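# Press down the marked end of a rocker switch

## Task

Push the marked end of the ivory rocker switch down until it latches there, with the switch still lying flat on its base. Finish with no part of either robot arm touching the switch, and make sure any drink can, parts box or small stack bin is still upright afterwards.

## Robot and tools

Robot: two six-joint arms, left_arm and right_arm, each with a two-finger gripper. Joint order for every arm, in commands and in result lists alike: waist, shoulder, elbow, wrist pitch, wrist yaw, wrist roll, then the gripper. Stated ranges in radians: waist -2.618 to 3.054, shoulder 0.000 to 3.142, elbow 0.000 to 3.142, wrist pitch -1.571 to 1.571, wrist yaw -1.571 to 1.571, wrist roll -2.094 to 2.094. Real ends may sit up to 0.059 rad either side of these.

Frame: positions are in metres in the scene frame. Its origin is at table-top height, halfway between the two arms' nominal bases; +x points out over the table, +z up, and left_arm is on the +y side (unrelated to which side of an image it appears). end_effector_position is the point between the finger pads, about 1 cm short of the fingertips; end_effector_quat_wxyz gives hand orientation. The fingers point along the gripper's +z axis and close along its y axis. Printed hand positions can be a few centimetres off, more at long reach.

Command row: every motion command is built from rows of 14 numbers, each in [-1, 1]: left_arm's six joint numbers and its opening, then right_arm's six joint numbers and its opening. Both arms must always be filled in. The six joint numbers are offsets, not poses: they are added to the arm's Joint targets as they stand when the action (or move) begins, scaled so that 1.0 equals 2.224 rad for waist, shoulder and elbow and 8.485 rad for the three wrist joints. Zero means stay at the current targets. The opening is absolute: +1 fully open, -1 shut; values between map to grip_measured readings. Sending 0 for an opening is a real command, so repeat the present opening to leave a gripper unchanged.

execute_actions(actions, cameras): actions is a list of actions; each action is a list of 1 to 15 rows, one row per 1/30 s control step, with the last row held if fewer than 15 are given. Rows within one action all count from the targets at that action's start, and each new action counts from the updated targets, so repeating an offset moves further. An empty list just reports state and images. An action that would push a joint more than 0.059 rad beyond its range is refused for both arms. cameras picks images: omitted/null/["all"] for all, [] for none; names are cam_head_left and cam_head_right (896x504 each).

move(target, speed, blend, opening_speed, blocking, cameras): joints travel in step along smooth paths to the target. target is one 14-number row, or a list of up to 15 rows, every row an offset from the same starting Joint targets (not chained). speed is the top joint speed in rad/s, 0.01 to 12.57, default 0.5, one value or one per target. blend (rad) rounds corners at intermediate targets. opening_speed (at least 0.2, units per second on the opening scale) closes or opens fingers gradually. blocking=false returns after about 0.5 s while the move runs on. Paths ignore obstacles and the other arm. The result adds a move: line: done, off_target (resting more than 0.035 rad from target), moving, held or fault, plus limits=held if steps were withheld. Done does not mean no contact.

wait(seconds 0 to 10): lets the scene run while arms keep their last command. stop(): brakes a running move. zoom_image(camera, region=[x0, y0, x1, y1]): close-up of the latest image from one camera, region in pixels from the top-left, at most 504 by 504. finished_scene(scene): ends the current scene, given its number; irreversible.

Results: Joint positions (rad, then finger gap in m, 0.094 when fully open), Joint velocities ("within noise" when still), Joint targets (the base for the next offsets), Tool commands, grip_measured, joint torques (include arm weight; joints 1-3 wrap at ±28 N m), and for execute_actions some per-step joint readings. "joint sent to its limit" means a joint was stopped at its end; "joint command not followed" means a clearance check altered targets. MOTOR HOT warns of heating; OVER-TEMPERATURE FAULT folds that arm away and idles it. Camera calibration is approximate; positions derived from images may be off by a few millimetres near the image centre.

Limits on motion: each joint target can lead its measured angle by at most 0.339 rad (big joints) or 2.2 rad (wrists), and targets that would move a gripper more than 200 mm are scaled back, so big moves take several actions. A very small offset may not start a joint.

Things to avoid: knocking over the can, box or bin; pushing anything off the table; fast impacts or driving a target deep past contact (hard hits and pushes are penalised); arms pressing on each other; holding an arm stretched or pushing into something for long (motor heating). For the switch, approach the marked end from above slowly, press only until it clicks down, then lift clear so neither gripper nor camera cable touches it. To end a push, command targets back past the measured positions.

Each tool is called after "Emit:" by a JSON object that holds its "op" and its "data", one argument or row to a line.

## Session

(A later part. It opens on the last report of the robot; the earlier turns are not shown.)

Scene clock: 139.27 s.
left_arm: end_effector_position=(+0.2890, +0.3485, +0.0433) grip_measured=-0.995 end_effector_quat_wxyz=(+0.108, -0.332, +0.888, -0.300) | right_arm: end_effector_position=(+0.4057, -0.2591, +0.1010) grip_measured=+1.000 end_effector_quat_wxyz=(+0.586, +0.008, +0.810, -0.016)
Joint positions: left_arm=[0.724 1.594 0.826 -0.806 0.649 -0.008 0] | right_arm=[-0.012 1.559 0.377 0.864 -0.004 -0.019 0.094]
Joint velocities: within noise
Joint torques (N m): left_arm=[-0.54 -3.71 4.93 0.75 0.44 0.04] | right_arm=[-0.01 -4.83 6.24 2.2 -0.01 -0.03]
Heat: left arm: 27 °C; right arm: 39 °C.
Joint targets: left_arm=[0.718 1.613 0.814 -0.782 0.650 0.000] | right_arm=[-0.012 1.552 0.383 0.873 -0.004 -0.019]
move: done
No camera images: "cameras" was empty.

Emit:
{"op": "move", "data": {
  "target": [0, 0.0029, -0.0032, 0.0016, 0, 0, -1, 0, 0, 0, 0, 0, 0, 1],
  "speed": 0.1
}}

Emit:
{"op": "zoom_image", "data": {
  "camera": "cam_head_left",
  "region": [220, 310, 320, 410]
}}

Emit:
{"op": "zoom_image", "data": {
  "camera": "cam_head_right",
  "region": [240, 300, 340, 400]
}}

Scene clock: 142.23 s.
left_arm: end_effector_position=(+0.2906, +0.3477, +0.0423) grip_measured=-0.995 end_effector_quat_wxyz=(+0.111, -0.331, +0.886, -0.305) | right_arm: end_effector_position=(+0.4057, -0.2591, +0.1010) grip_measured=+1.000 end_effector_quat_wxyz=(+0.586, +0.008, +0.810, -0.016)
Joint positions: left_arm=[0.724 1.598 0.82 -0.792 0.66 -0.008 0] | right_arm=[-0.012 1.559 0.377 0.864 -0.004 -0.019 0.094]
Joint velocities: within noise
Joint torques (N m): left_arm=[-0.47 -3.59 4.81 0.75 0.31 0.05] | right_arm=[-0.01 -4.82 6.24 2.2 -0.01 -0.02]
Heat: left arm: 27 °C; right arm: 39 °C.
Joint targets: left_arm=[0.718 1.620 0.807 -0.768 0.650 0.000] | right_arm=[-0.012 1.552 0.383 0.873 -0.004 -0.019]
move: done

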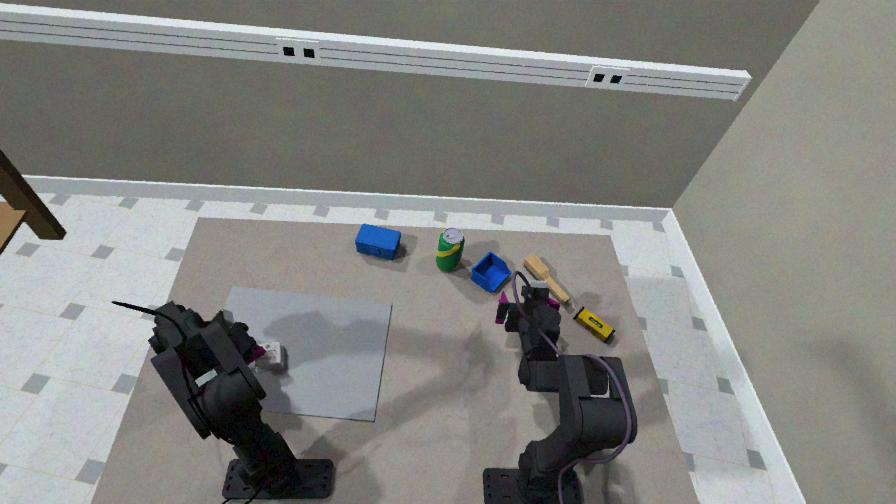

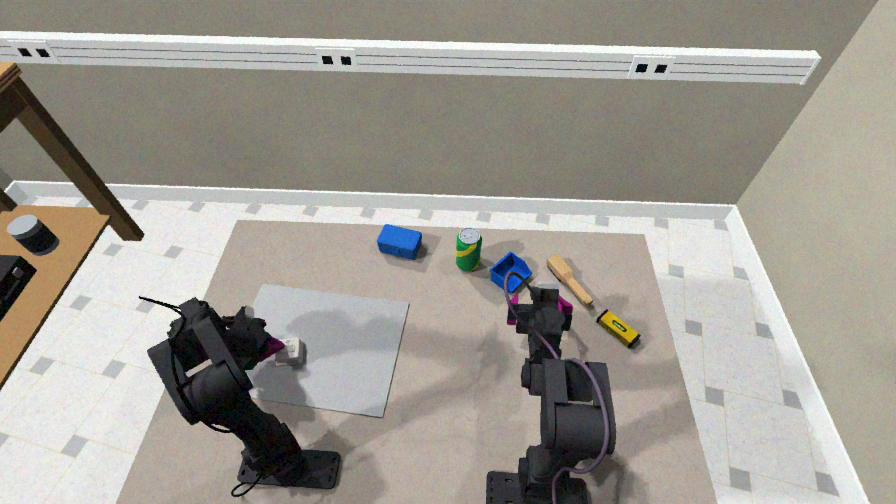

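Scaled by 5.040 from the camera's 896x504 image, which has a finer 1280x720 frame.

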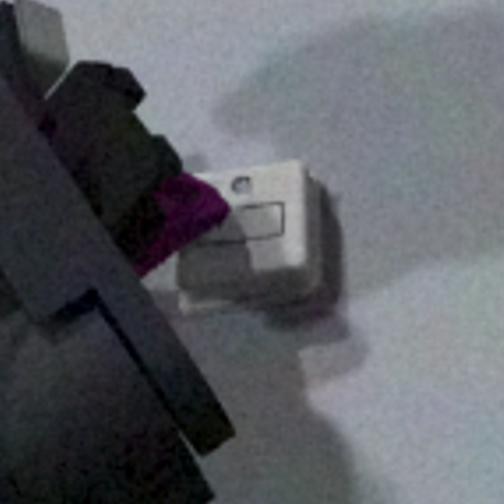

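Scaled by 5.040 from the camera's 896x504 image, which has a finer 1280x720 frame.

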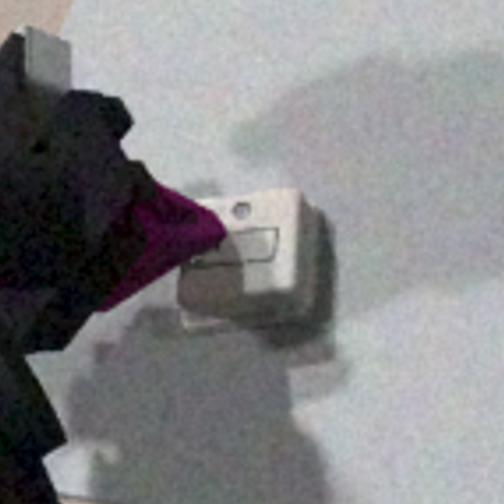

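Emit:
{"op": "move", "data": {
  "target": [
    [0, -0.0378, 0.0423, -0.0210, 0, 0, -1, 0, 0, 0, 0, 0, 0, 1],
    [-0.1862, -0.0291, 0.1935, -0.0554, -0.0766, 0, 1, 0, 0, 0, 0, 0, 0, 1]
  ],
  "speed": [0.2, 0.5]
}}

Emit:
{"op": "zoom_image", "data": {
  "camera": "cam_head_left",
  "region": [200, 290, 340, 430]
}}

Emit:
{"op": "zoom_image", "data": {
  "camera": "cam_head_right",
  "region": [220, 280, 360, 420]
}}

Scene clock: 157.40 s.
left_arm: end_effector_position=(+0.2902, +0.3472, +0.1057) grip_measured=+0.999 end_effector_quat_wxyz=(-0.006, -0.149, +0.989, -0.006) | right_arm: end_effector_position=(+0.4057, -0.2591, +0.1010) grip_measured=+1.000 end_effector_quat_wxyz=(+0.586, +0.008, +0.810, -0.016)
Joint positions: left_arm=[0.308 1.567 1.214 -1.23 0.01 -0.008 0.094] | right_arm=[-0.012 1.559 0.377 0.864 -0.004 -0.019 0.094]
Joint velocities: within noise
Joint torques (N m): left_arm=[-0.35 -6.53 9.02 0.4 -0.11 0.08] | right_arm=[-0.01 -4.82 6.23 2.2 -0.01 -0.02]
Heat: left arm: 27 °C; right arm: 39 °C.
Joint targets: left_arm=[0.304 1.555 1.238 -1.238 0.000 0.000] | right_arm=[-0.012 1.552 0.383 0.874 -0.004 -0.019]
move: done

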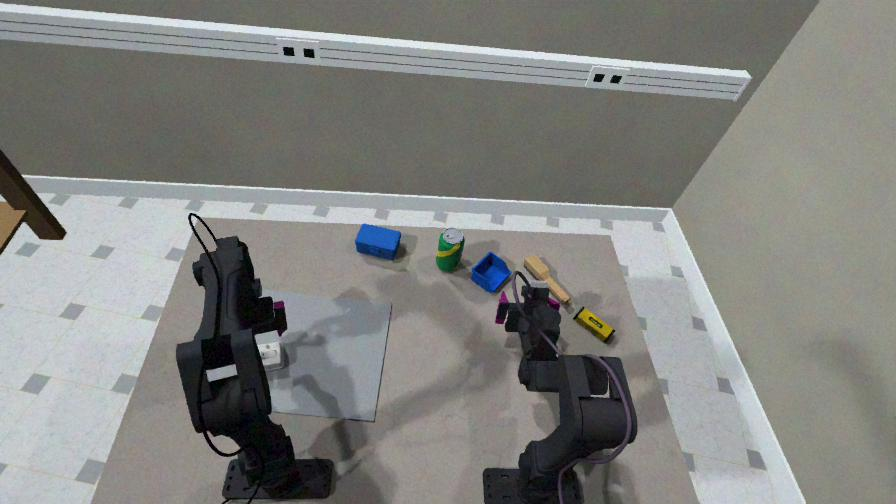

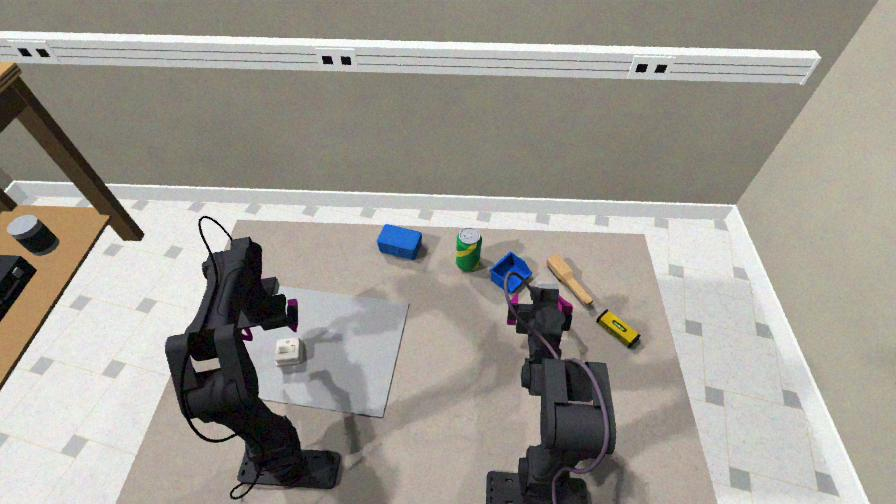

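Scaled by 3.600 from the camera's 896x504 image, which has a finer 1280x720 frame.

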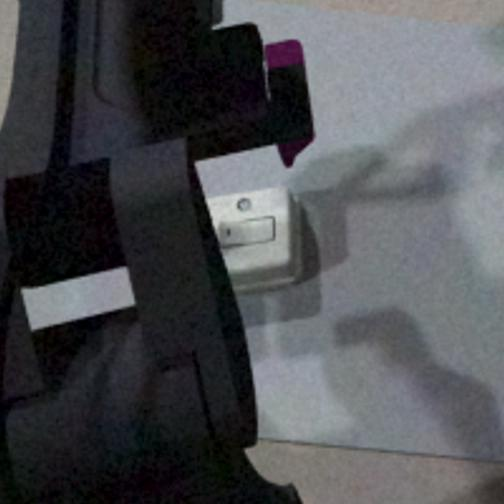

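Scaled by 3.600 from the camera's 896x504 image, which has a finer 1280x720 frame.

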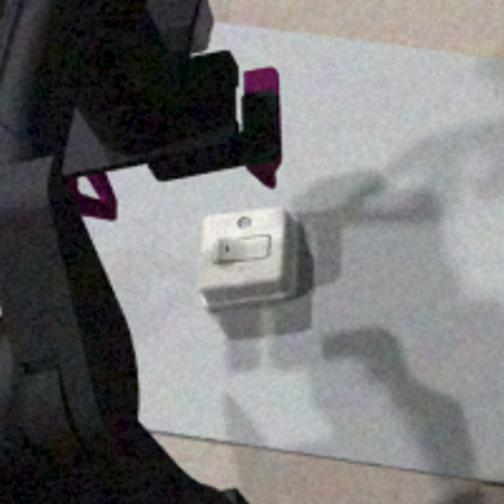

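Emit:
{"op": "move", "data": {
  "target": [
    [0, 0, 0, 0, 0, 0, -1, 0, 0, 0, 0, 0, 0, 1],
    [0, 0.0279, -0.0976, 0.0305, 0, 0, -1, 0, 0, 0, 0, 0, 0, 1]
  ],
  "speed": 0.3
}}

Emit:
{"op": "zoom_image", "data": {
  "camera": "cam_head_left",
  "region": [220, 310, 320, 410]
}}

Emit:
{"op": "zoom_image", "data": {
  "camera": "cam_head_right",
  "region": [240, 300, 340, 400]
}}

Scene clock: 165.97 s.
left_arm: end_effector_position=(+0.2895, +0.3470, +0.0502) grip_measured=-0.995 end_effector_quat_wxyz=(-0.001, -0.149, +0.989, -0.005) | right_arm: end_effector_position=(+0.4057, -0.2591, +0.1010) grip_measured=+1.000 end_effector_quat_wxyz=(+0.586, +0.008, +0.810, -0.016)
Joint positions: left_arm=[0.308 1.604 1.025 -0.995 0.01 -0.008 0] | right_arm=[-0.012 1.559 0.377 0.864 -0.004 -0.019 0.094]
Joint velocities: within noise
Joint torques (N m): left_arm=[-0.39 -4.6 6.08 0.7 -0.08 0.05] | right_arm=[0.01 -4.83 6.23 2.2 -0.01 -0.02]
Heat: left arm: 28 °C; right arm: 40 °C.
Joint targets: left_arm=[0.304 1.617 1.021 -0.980 0.000 0.000] | right_arm=[-0.012 1.552 0.383 0.874 -0.004 -0.019]
move: done

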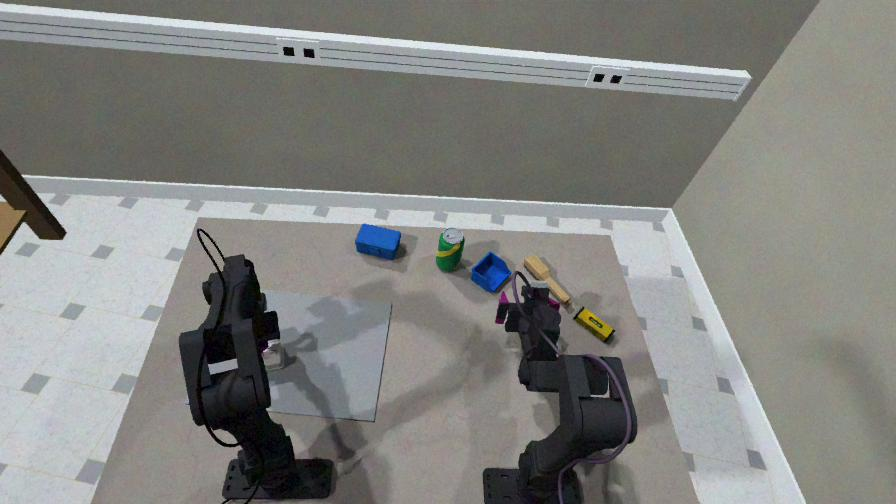

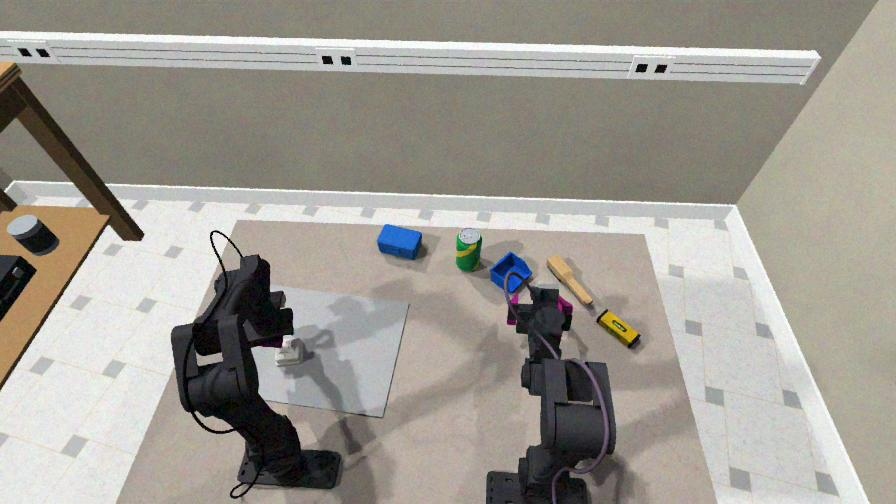

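Scaled by 5.040 from the camera's 896x504 image, which has a finer 1280x720 frame.

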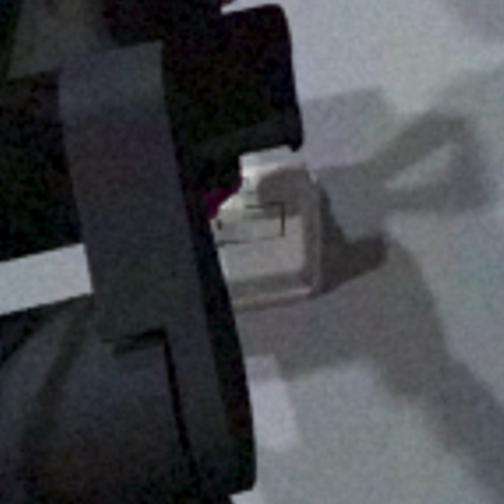

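Scaled by 5.040 from the camera's 896x504 image, which has a finer 1280x720 frame.

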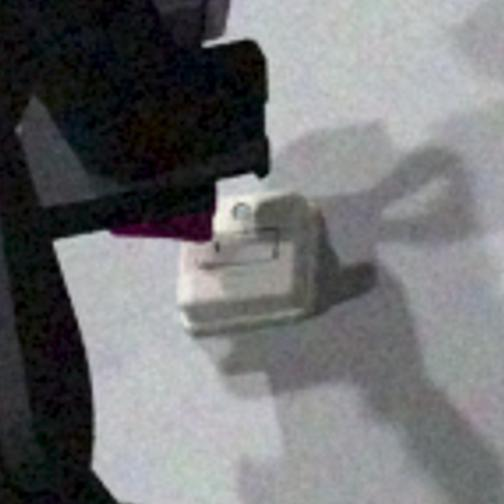

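Emit:
{"op": "move", "data": {
  "target": [0, 0.0031, -0.0061, 0.0024, 0, 0, -1, 0, 0, 0, 0, 0, 0, 1],
  "speed": 0.05,
  "cameras": []
}}

Emit:
{"op": "move", "data": {
  "target": [0, 0.0031, -0.0061, 0.0024, 0, 0, -1, 0, 0, 0, 0, 0, 0, 1],
  "speed": 0.05
}}

Emit:
{"op": "zoom_image", "data": {
  "camera": "cam_head_right",
  "region": [250, 310, 330, 390]
}}

Scene clock: 168.73 s.
left_arm: end_effector_position=(+0.2908, +0.3473, +0.0475) grip_measured=-0.995 end_effector_quat_wxyz=(+0.004, -0.149, +0.989, -0.005) | right_arm: end_effector_position=(+0.4056, -0.2591, +0.1009) grip_measured=+1.000 end_effector_quat_wxyz=(+0.586, +0.008, +0.810, -0.016)
Joint positions: left_arm=[0.308 1.604 1.014 -0.975 0.01 -0.008 0] | right_arm=[-0.012 1.559 0.377 0.864 -0.004 -0.019 0.094]
Joint velocities: within noise
Joint torques (N m): left_arm=[-0.38 -4.01 5.79 0.68 -0.1 0.07] | right_arm=[-0.01 -4.83 6.23 2.2 -0.01 -0.02]
Heat: left arm: 27 °C; right arm: 40 °C.
Joint targets: left_arm=[0.304 1.624 1.007 -0.960 0.000 0.000] | right_arm=[-0.012 1.552 0.383 0.873 -0.004 -0.019]
move: done
No camera images: "cameras" was empty.

Scene clock: 169.43 s.
left_arm: end_effector_position=(+0.2899, +0.3471, +0.0430) grip_measured=-0.995 end_effector_quat_wxyz=(+0.000, -0.149, +0.989, -0.005) | right_arm: end_effector_position=(+0.4056, -0.2591, +0.1009) grip_measured=+1.000 end_effector_quat_wxyz=(+0.586, +0.008, +0.810, -0.016)
Joint positions: left_arm=[0.308 1.613 1.004 -0.963 0.01 -0.008 0] | right_arm=[-0.012 1.559 0.377 0.864 -0.004 -0.019 0.094]
Joint velocities: within noise
Joint torques (N m): left_arm=[-0.27 -4.33 5.46 0.74 -0.09 0.06] | right_arm=[0.01 -4.83 6.24 2.2 -0.01 -0.02]
Heat: left arm: 27 °C; right arm: 40 °C.
Joint targets: left_arm=[0.304 1.631 0.994 -0.939 0.000 0.000] | right_arm=[-0.012 1.552 0.383 0.873 -0.004 -0.019]
move: done

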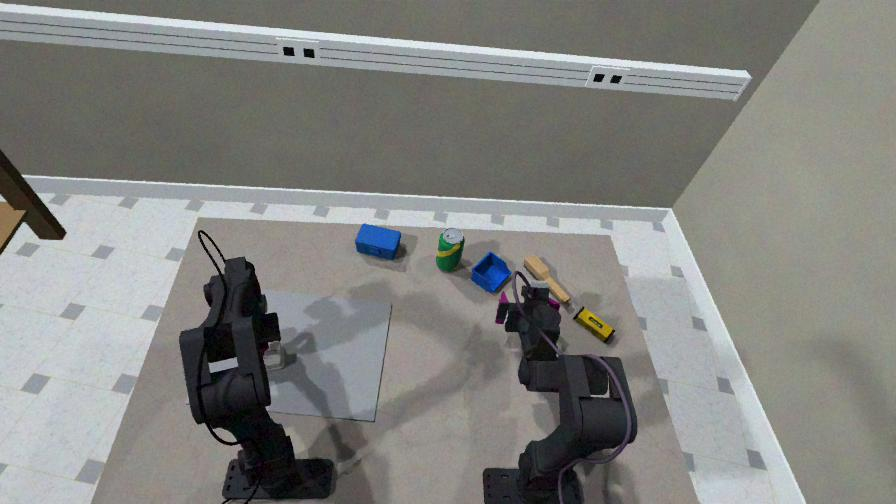

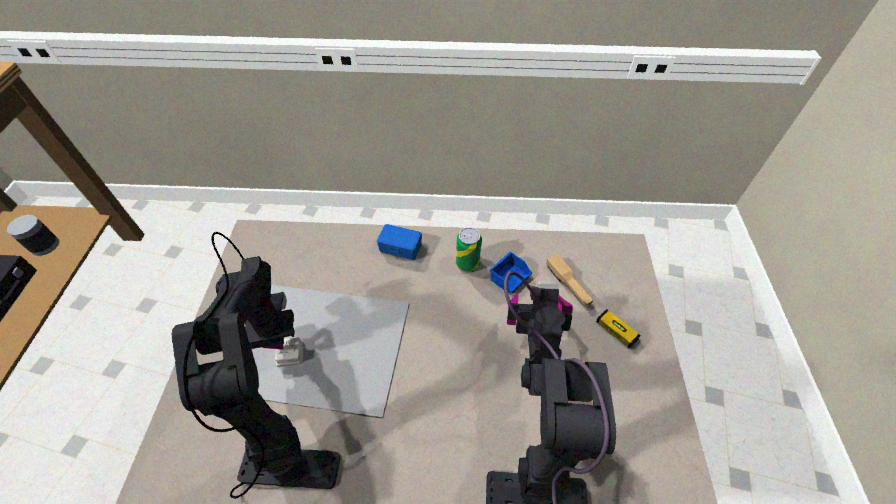

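Scaled by 6.300 from the camera's 896x504 image, which has a finer 1280x720 frame.

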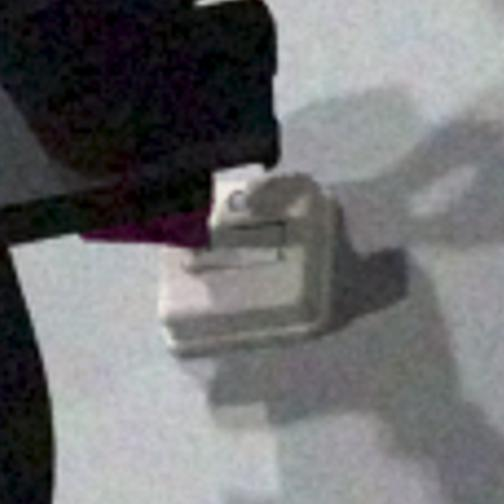

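Emit:
{"op": "move", "data": {
  "target": [0, 0.0031, -0.0061, 0.0024, 0, 0, -1, 0, 0, 0, 0, 0, 0, 1],
  "speed": 0.05,
  "cameras": []
}}

Emit:
{"op": "move", "data": {
  "target": [0, 0.0031, -0.0061, 0.0024, 0, 0, -1, 0, 0, 0, 0, 0, 0, 1],
  "speed": 0.05
}}

Emit:
{"op": "zoom_image", "data": {
  "camera": "cam_head_right",
  "region": [250, 310, 330, 390]
}}

Scene clock: 205.47 s.
left_arm: end_effector_position=(+0.2898, +0.3479, +0.0371) grip_measured=-0.995 end_effector_quat_wxyz=(+0.001, -0.149, +0.989, -0.003) | right_arm: end_effector_position=(+0.4056, -0.2591, +0.1009) grip_measured=+1.000 end_effector_quat_wxyz=(+0.586, +0.008, +0.810, -0.016)
Joint positions: left_arm=[0.308 1.621 0.987 -0.937 0.006 -0.008 0] | right_arm=[-0.012 1.559 0.377 0.864 -0.004 -0.019 0.094]
Joint velocities: within noise
Joint torques (N m): left_arm=[-0.38 -4.45 5.67 0.71 -0.04 0.05] | right_arm=[0.02 -4.83 6.24 2.2 -0.01 -0.02]
Heat: left arm: 26 °C; right arm: 41 °C.
Joint targets: left_arm=[0.304 1.638 0.980 -0.919 0.000 0.000] | right_arm=[-0.012 1.552 0.383 0.873 -0.004 -0.019]
move: done
No camera images: "cameras" was empty.

Scene clock: 206.17 s.
left_arm: end_effector_position=(+0.2898, +0.3479, +0.0367) grip_measured=-0.995 end_effector_quat_wxyz=(+0.001, -0.149, +0.989, -0.003) | right_arm: end_effector_position=(+0.4056, -0.2591, +0.1009) grip_measured=+1.000 end_effector_quat_wxyz=(+0.586, +0.008, +0.810, -0.016)
Joint positions: left_arm=[0.308 1.621 0.986 -0.934 0.006 -0.008 0] | right_arm=[-0.012 1.559 0.377 0.864 -0.004 -0.019 0.094]
Joint velocities: within noise
Joint torques (N m): left_arm=[-0.54 -3.97 4.6 0.9 -0.05 0.08] | right_arm=[-0.02 -4.82 6.23 2.2 -0.01 -0.03]
Heat: left arm: 26 °C; right arm: 41 °C.
Joint targets: left_arm=[0.304 1.645 0.966 -0.898 0.000 0.000] | right_arm=[-0.012 1.552 0.383 0.873 -0.004 -0.019]
move: done

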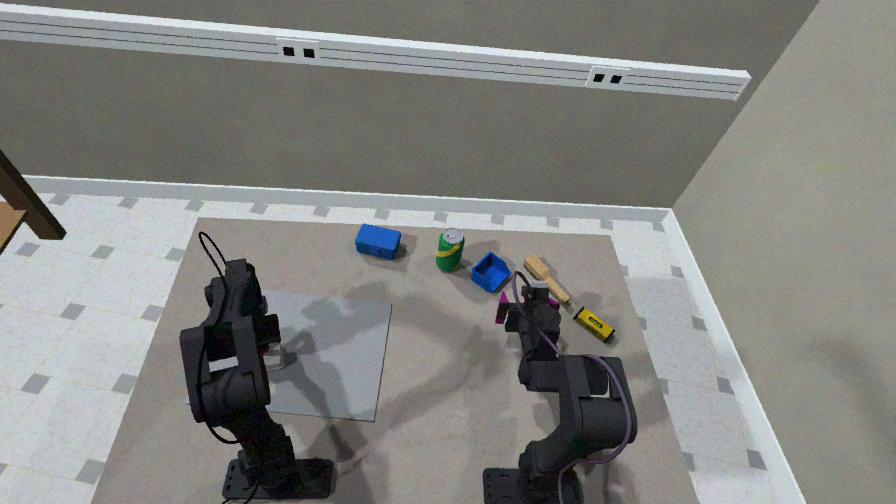

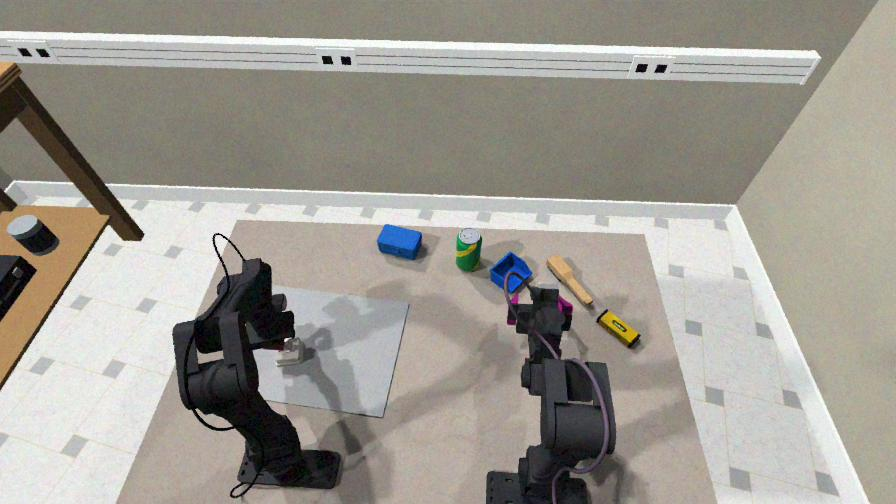

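Scaled by 6.300 from the camera's 896x504 image, which has a finer 1280x720 frame.

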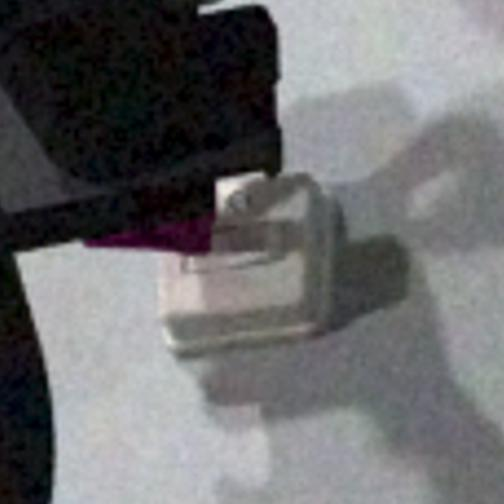

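Emit:
{"op": "move", "data": {
  "target": [0, -0.0405, 0.1223, -0.0401, 0, 0, -1, 0, 0, 0, 0, 0, 0, 1],
  "speed": 0.4
}}

Emit:
{"op": "zoom_image", "data": {
  "camera": "cam_head_right",
  "region": [250, 310, 330, 390]
}}

Emit:
{"op": "zoom_image", "data": {
  "camera": "cam_head_left",
  "region": [230, 310, 310, 390]
}}

Scene clock: 209.60 s.
left_arm: end_effector_position=(+0.2908, +0.3482, +0.1027) grip_measured=-0.995 end_effector_quat_wxyz=(-0.012, -0.149, +0.989, -0.005) | right_arm: end_effector_position=(+0.4056, -0.2591, +0.1009) grip_measured=+1.000 end_effector_quat_wxyz=(+0.586, +0.008, +0.810, -0.016)
Joint positions: left_arm=[0.308 1.583 1.217 -1.23 0.006 -0.008 0] | right_arm=[-0.012 1.559 0.377 0.864 -0.004 -0.019 0.094]
Joint velocities: within noise
Joint torques (N m): left_arm=[-0.43 -8.1 8.77 0.4 -0.05 0.06] | right_arm=[-0.01 -4.83 6.23 2.2 -0.01 -0.02]
Heat: left arm: 26 °C; right arm: 41 °C.
Joint targets: left_arm=[0.304 1.555 1.239 -1.239 0.000 0.000] | right_arm=[-0.012 1.552 0.383 0.873 -0.004 -0.019]
move: done

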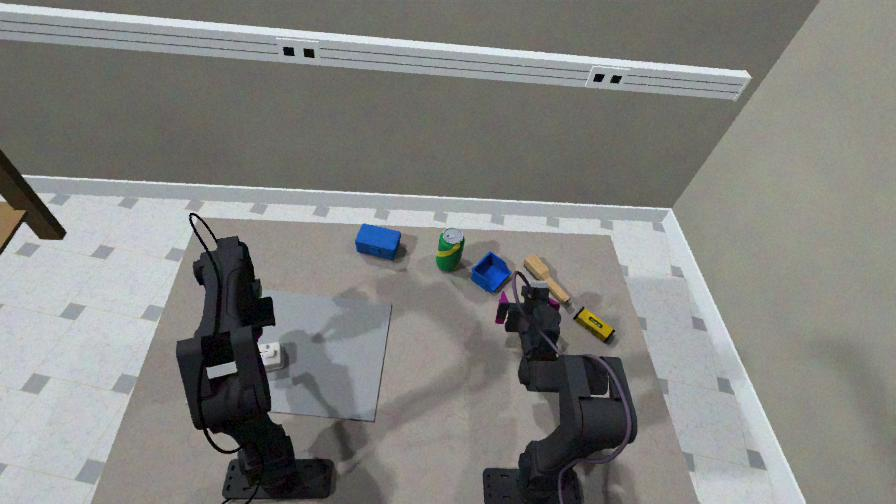

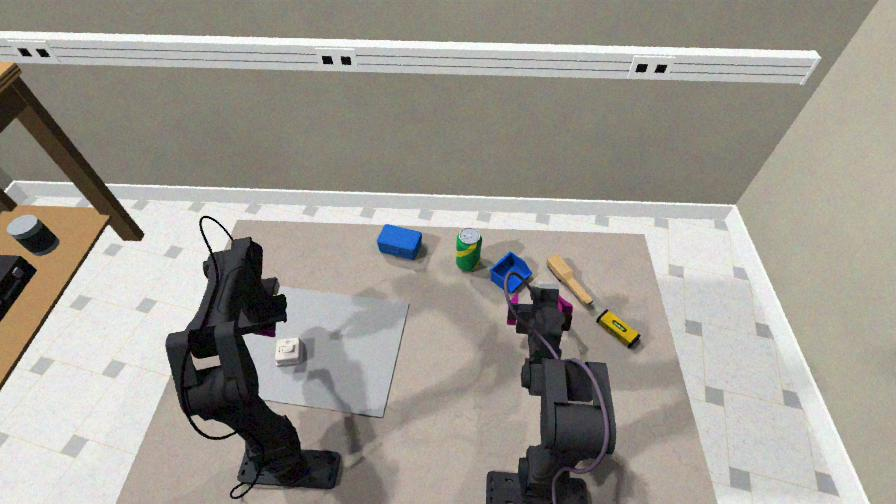

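Scaled by 6.300 from the camera's 896x504 image, which has a finer 1280x720 frame.

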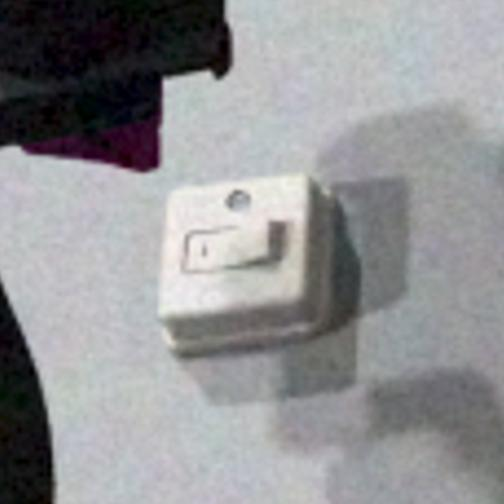

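Scaled by 6.300 from the camera's 896x504 image, which has a finer 1280x720 frame.

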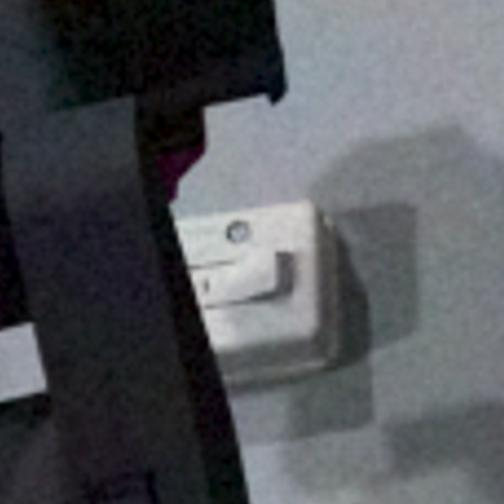

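Emit:
{"op": "move", "data": {
  "target": [
    [-0.137, 0.102, 0.103, -0.0012, 0, 0, 1, 0, -0.0234, 0.2325, -0.0675, 0, 0, 1],
    [-0.2747, 0.2037, 0.2057, -0.0024, 0, 0, 1, 0, 0.0598, 0.428, -0.245, 0.0005, 0.0022, 1]
  ],
  "speed": 0.7
}}

Emit:
{"op": "zoom_image", "data": {
  "camera": "cam_head_left",
  "region": [300, 240, 500, 440]
}}

Emit:
{"op": "zoom_image", "data": {
  "camera": "cam_head_right",
  "region": [290, 240, 490, 440]
}}

Scene clock: 221.90 s.
left_arm: end_effector_position=(+0.3939, +0.1524, +0.0929) grip_measured=+0.999 end_effector_quat_wxyz=(+0.002, +0.156, +0.988, -0.002) | right_arm: end_effector_position=(+0.3017, -0.2547, +0.1006) grip_measured=+1.000 end_effector_quat_wxyz=(+0.004, +0.018, +1.000, +0.002)
Joint positions: left_arm=[-0.304 1.984 1.669 -1.251 0.004 -0.008 0.094] | right_arm=[-0.012 1.668 1.299 -1.195 -0.004 -0.006 0.094]
Joint velocities: within noise
Joint torques (N m): left_arm=[-0.27 -7.41 9.48 0.46 -0.04 0.07] | right_arm=[0.01 -4.75 9.59 0.24 0.04 0.04]
Heat: left arm: 27 °C; right arm: 40 °C.
Joint targets: left_arm=[-0.307 2.008 1.696 -1.259 0.000 0.000] | right_arm=[-0.012 1.685 1.335 -1.206 0.000 0.000]
move: off_target (right_arm); right_arm: the elbow is farthest, 0.036 rad from its target

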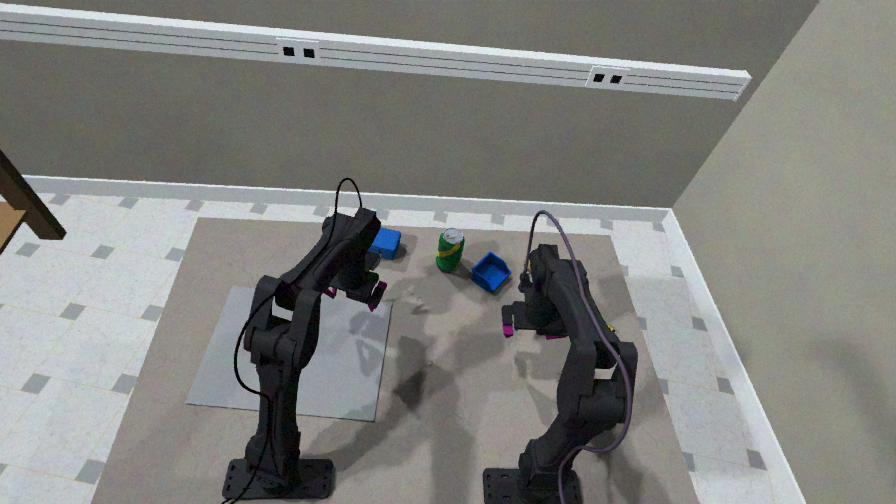

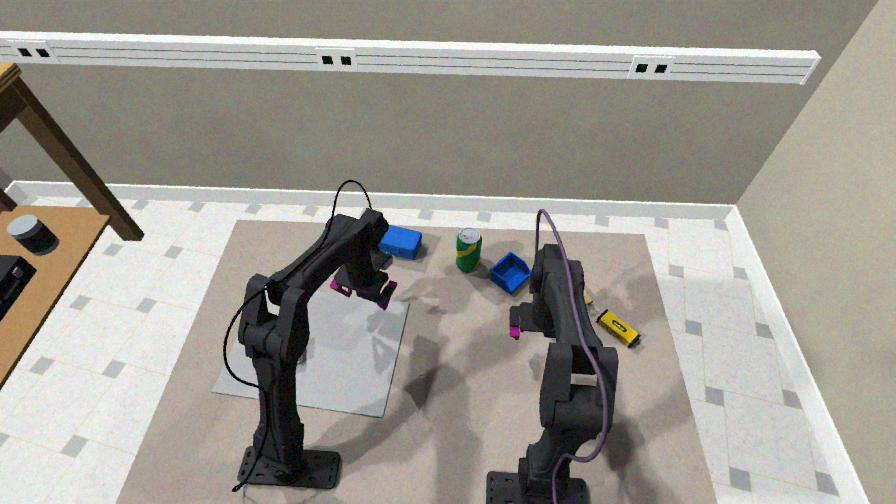

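Scaled by 2.520 from the camera's 896x504 image, which has a finer 1280x720 frame.

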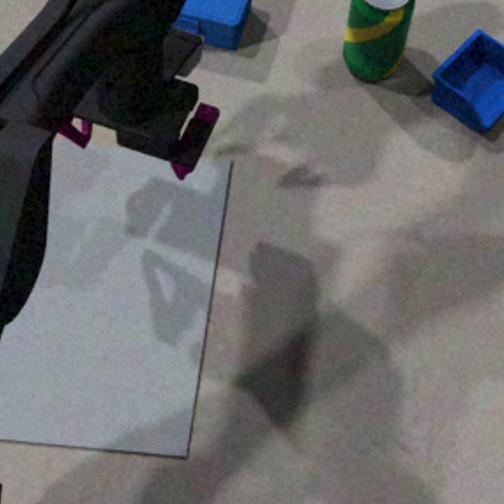

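Scaled by 2.520 from the camera's 896x504 image, which has a finer 1280x720 frame.

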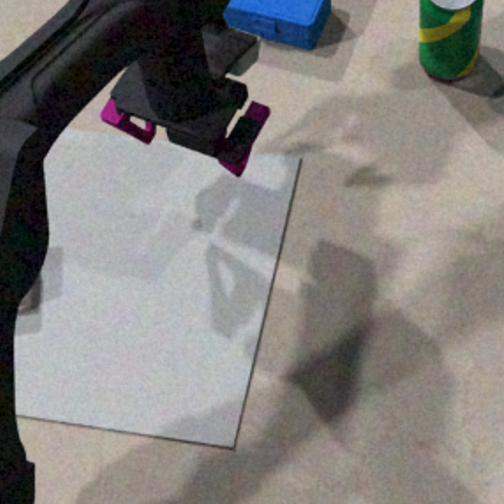

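Emit:
{"op": "zoom_image", "data": {
  "camera": "cam_head_left",
  "region": [470, 280, 590, 400]
}}

Emit:
{"op": "zoom_image", "data": {
  "camera": "cam_head_right",
  "region": [480, 280, 600, 400]
}}

Scaled by 4.200 from the camera's 896x504 image, which has a finer 1280x720 frame.

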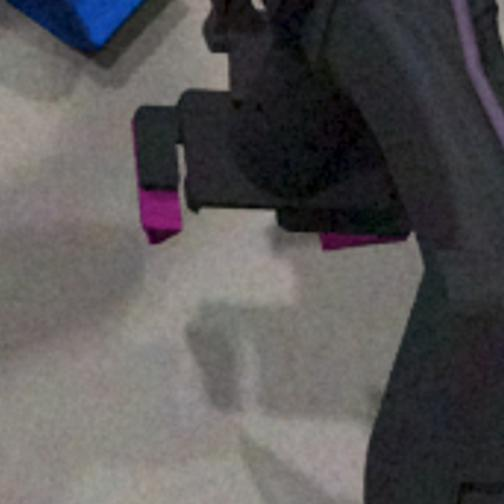

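Scaled by 4.200 from the camera's 896x504 image, which has a finer 1280x720 frame.

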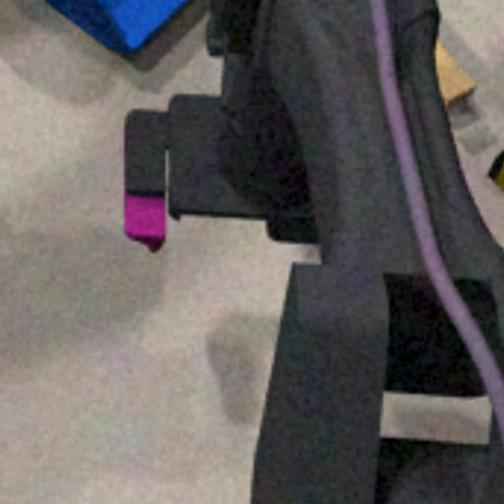

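Emit:
{"op": "move", "data": {
  "target": [0.3102, 0.0506, 0.0816, -0.0067, 0, 0, 1, 0.2028, 0.1938, 0.2406, -0.0126, 0, 0, 1],
  "speed": 0.7
}}

Emit:
{"op": "zoom_image", "data": {
  "camera": "cam_head_left",
  "region": [200, 250, 300, 350]
}}

Emit:
{"op": "zoom_image", "data": {
  "camera": "cam_head_right",
  "region": [210, 240, 310, 340]
}}

Emit:
{"op": "zoom_image", "data": {
  "camera": "cam_head_left",
  "region": [390, 250, 510, 370]
}}

Emit:
{"op": "zoom_image", "data": {
  "camera": "cam_head_right",
  "region": [390, 250, 510, 370]
}}

Scene clock: 232.97 s.
left_arm: end_effector_position=(+0.4155, +0.4207, +0.0977) grip_measured=+0.999 end_effector_quat_wxyz=(+0.009, -0.188, +0.982, +0.002) | right_arm: end_effector_position=(+0.3757, -0.0798, +0.0934) grip_measured=+1.000 end_effector_quat_wxyz=(+0.003, -0.208, +0.978, +0.002)
Joint positions: left_arm=[0.387 2.094 1.85 -1.307 -0.002 -0.008 0.094] | right_arm=[0.443 2.094 1.832 -1.302 -0.002 -0.005 0.094]
Joint velocities: within noise
Joint torques (N m): left_arm=[-0.49 -8.09 9.4 0.47 0.04 0.04] | right_arm=[-0.36 -8.02 9.77 0.25 0.04 0.03]
Heat: left arm: 28 °C; right arm: 38 °C.
Joint targets: left_arm=[0.383 2.120 1.877 -1.316 0.000 0.000] | right_arm=[0.439 2.116 1.871 -1.312 0.000 0.000]
move: off_target (right_arm); right_arm: the elbow is farthest, 0.038 rad from its target

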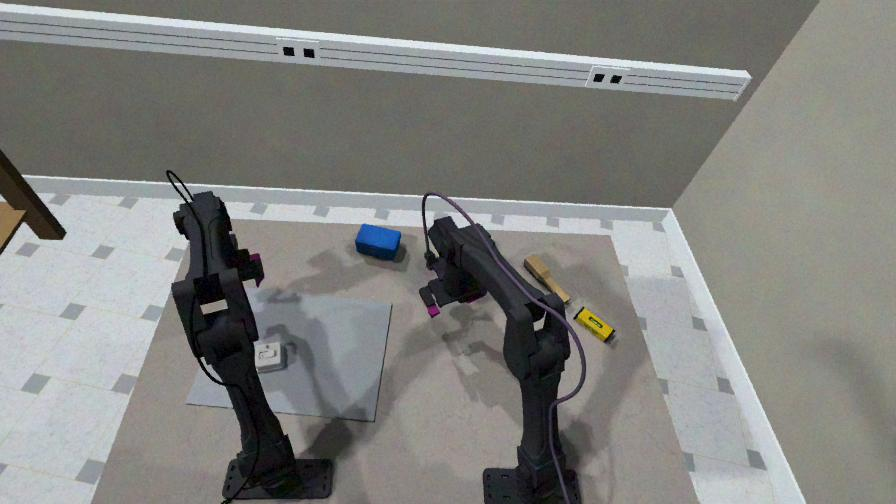

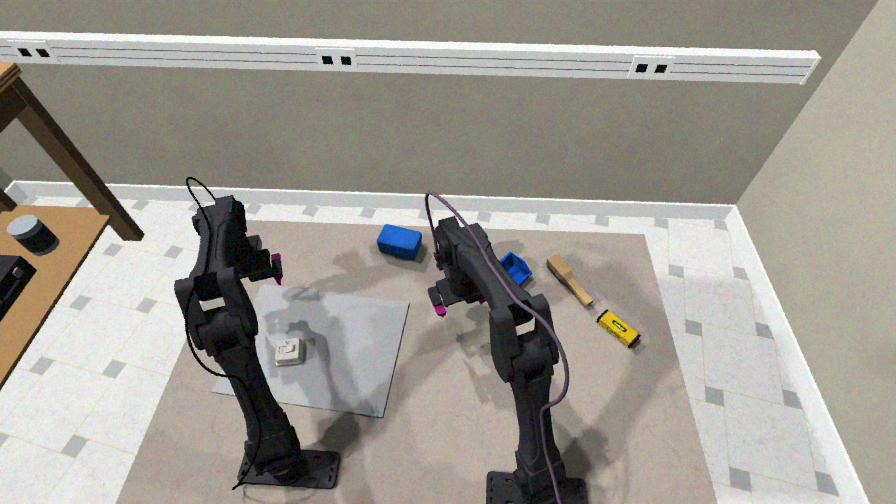

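Scaled by 5.040 from the camera's 896x504 image, which has a finer 1280x720 frame.

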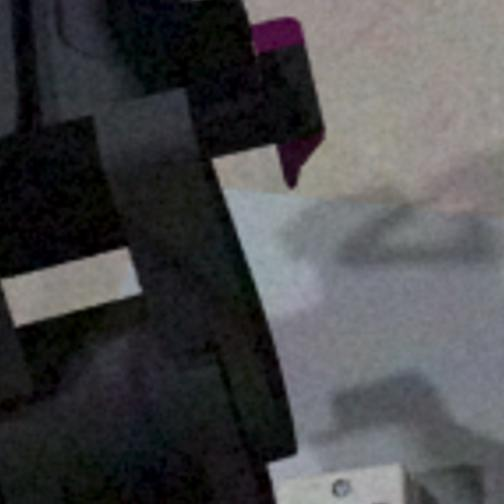

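Scaled by 5.040 from the camera's 896x504 image, which has a finer 1280x720 frame.

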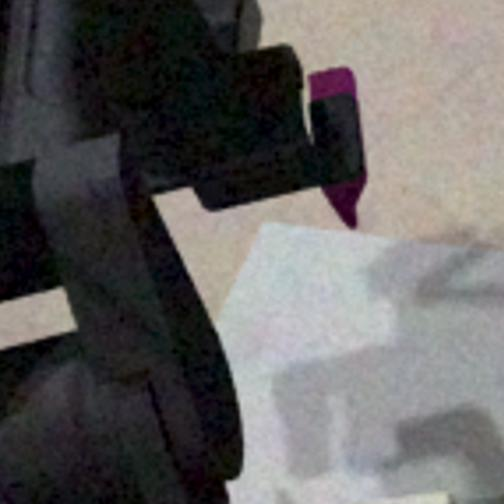

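Scaled by 4.200 from the camera's 896x504 image, which has a finer 1280x720 frame.

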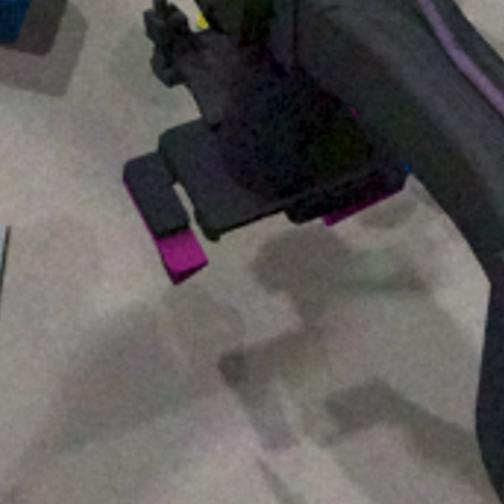

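Scaled by 4.200 from the camera's 896x504 image, which has a finer 1280x720 frame.

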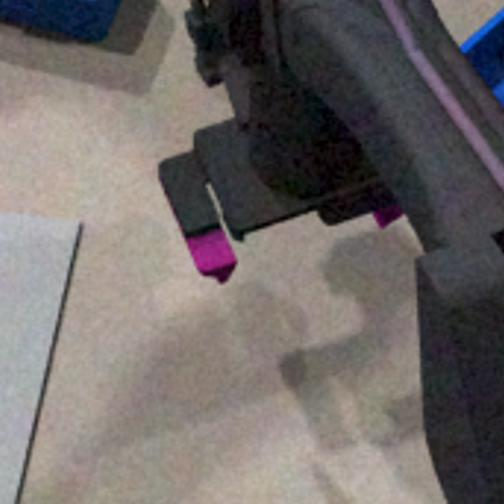

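Emit:
{"op": "move", "data": {
  "target": [-0.4744, -0.2941, -0.3672, 0.0178, 0, 0, 1, -0.3121, 0.0042, 0.0062, -0.0007, 0, 0, 1],
  "speed": 0.7
}}

Emit:
{"op": "zoom_image", "data": {
  "camera": "cam_head_left",
  "region": [300, 310, 420, 430]
}}

Emit:
{"op": "zoom_image", "data": {
  "camera": "cam_head_right",
  "region": [310, 310, 430, 430]
}}

Emit:
{"op": "zoom_image", "data": {
  "camera": "cam_head_left",
  "region": [490, 240, 610, 360]
}}

Emit:
{"op": "zoom_image", "data": {
  "camera": "cam_head_right",
  "region": [500, 240, 620, 360]
}}

Scene clock: 241.07 s.
left_arm: end_effector_position=(+0.2200, +0.1216, +0.0863) grip_measured=+0.999 end_effector_quat_wxyz=(-0.018, +0.333, +0.943, +0.007) | right_arm: end_effector_position=(+0.3962, -0.3592, +0.0953) grip_measured=+1.000 end_effector_quat_wxyz=(+0.006, +0.142, +0.990, +0.000)
Joint positions: left_arm=[-0.669 1.496 1.067 -1.18 -0.002 -0.008 0.094] | right_arm=[-0.26 2.1 1.849 -1.308 -0.002 -0.005 0.094]
Joint velocities: within noise
Joint torques (N m): left_arm=[-0.24 -7.32 6.08 0.61 0.05 0.07] | right_arm=[0.39 -7.84 9.54 0.25 0.02 0.03]
Heat: left arm: 28 °C; right arm: 37 °C.
Joint targets: left_arm=[-0.673 1.466 1.061 -1.165 0.000 0.000] | right_arm=[-0.255 2.125 1.884 -1.318 0.000 0.000]
move: off_target (right_arm); right_arm: the elbow is farthest, 0.036 rad from its target

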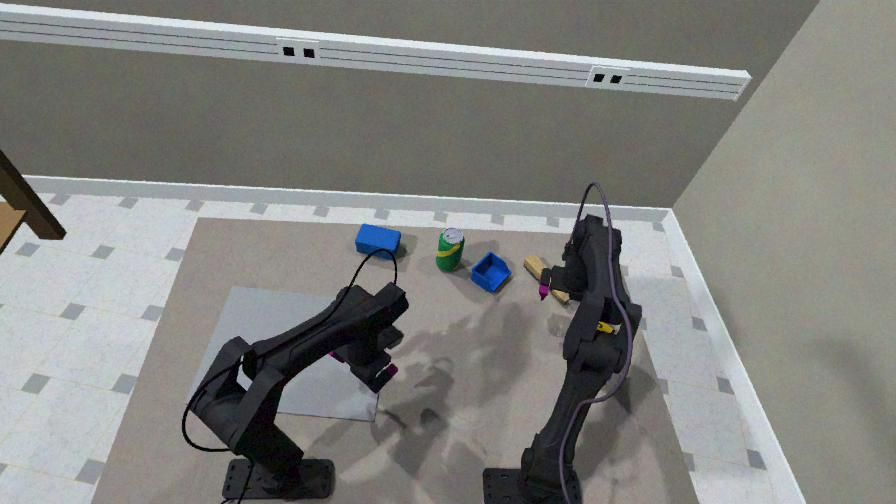

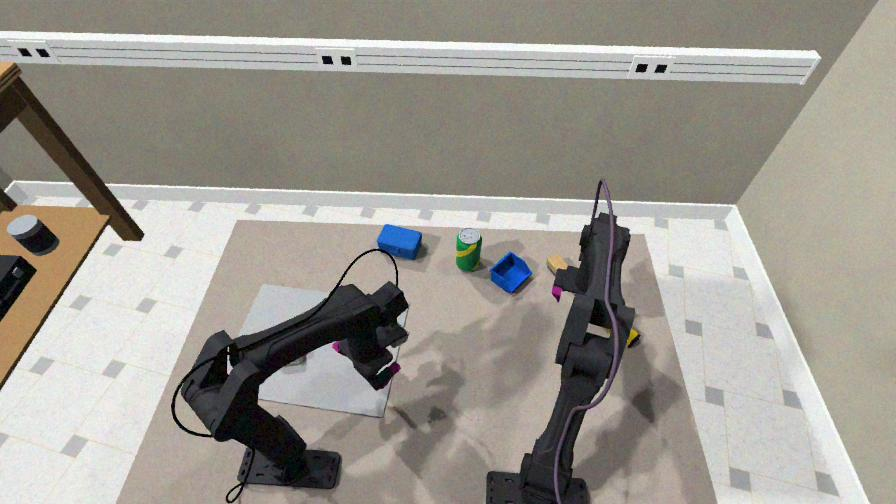

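Scaled by 4.200 from the camera's 896x504 image, which has a finer 1280x720 frame.

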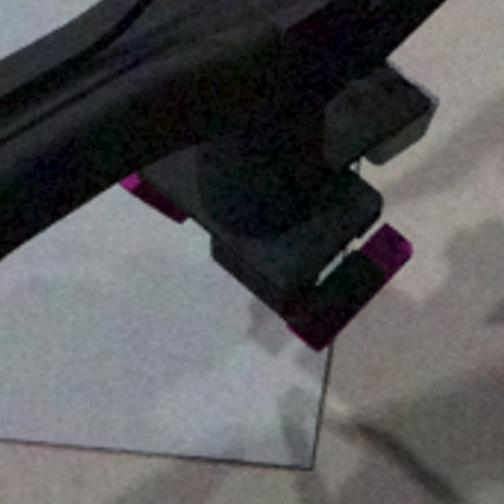

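Scaled by 4.200 from the camera's 896x504 image, which has a finer 1280x720 frame.

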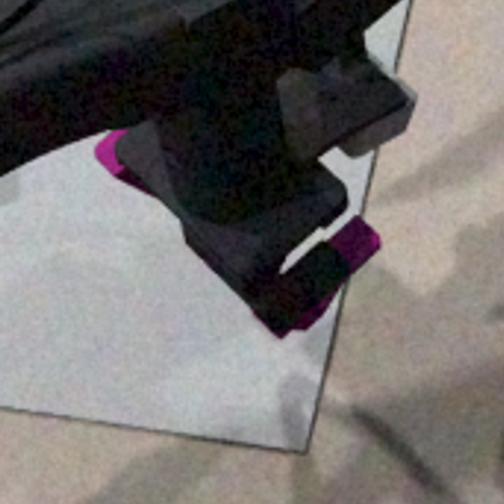

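Scaled by 4.200 from the camera's 896x504 image, which has a finer 1280x720 frame.

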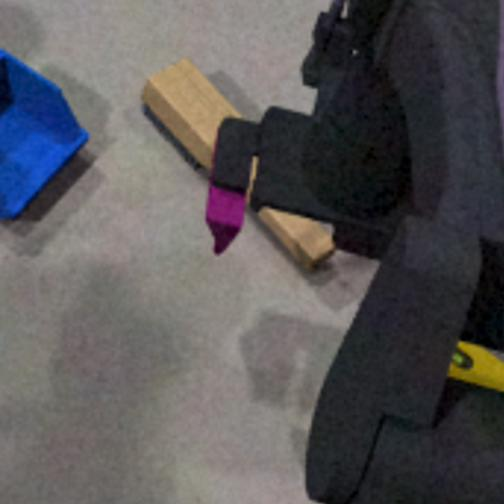

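Scaled by 4.200 from the camera's 896x504 image, which has a finer 1280x720 frame.

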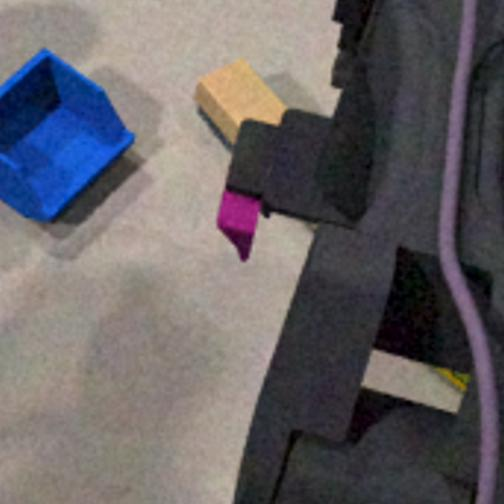

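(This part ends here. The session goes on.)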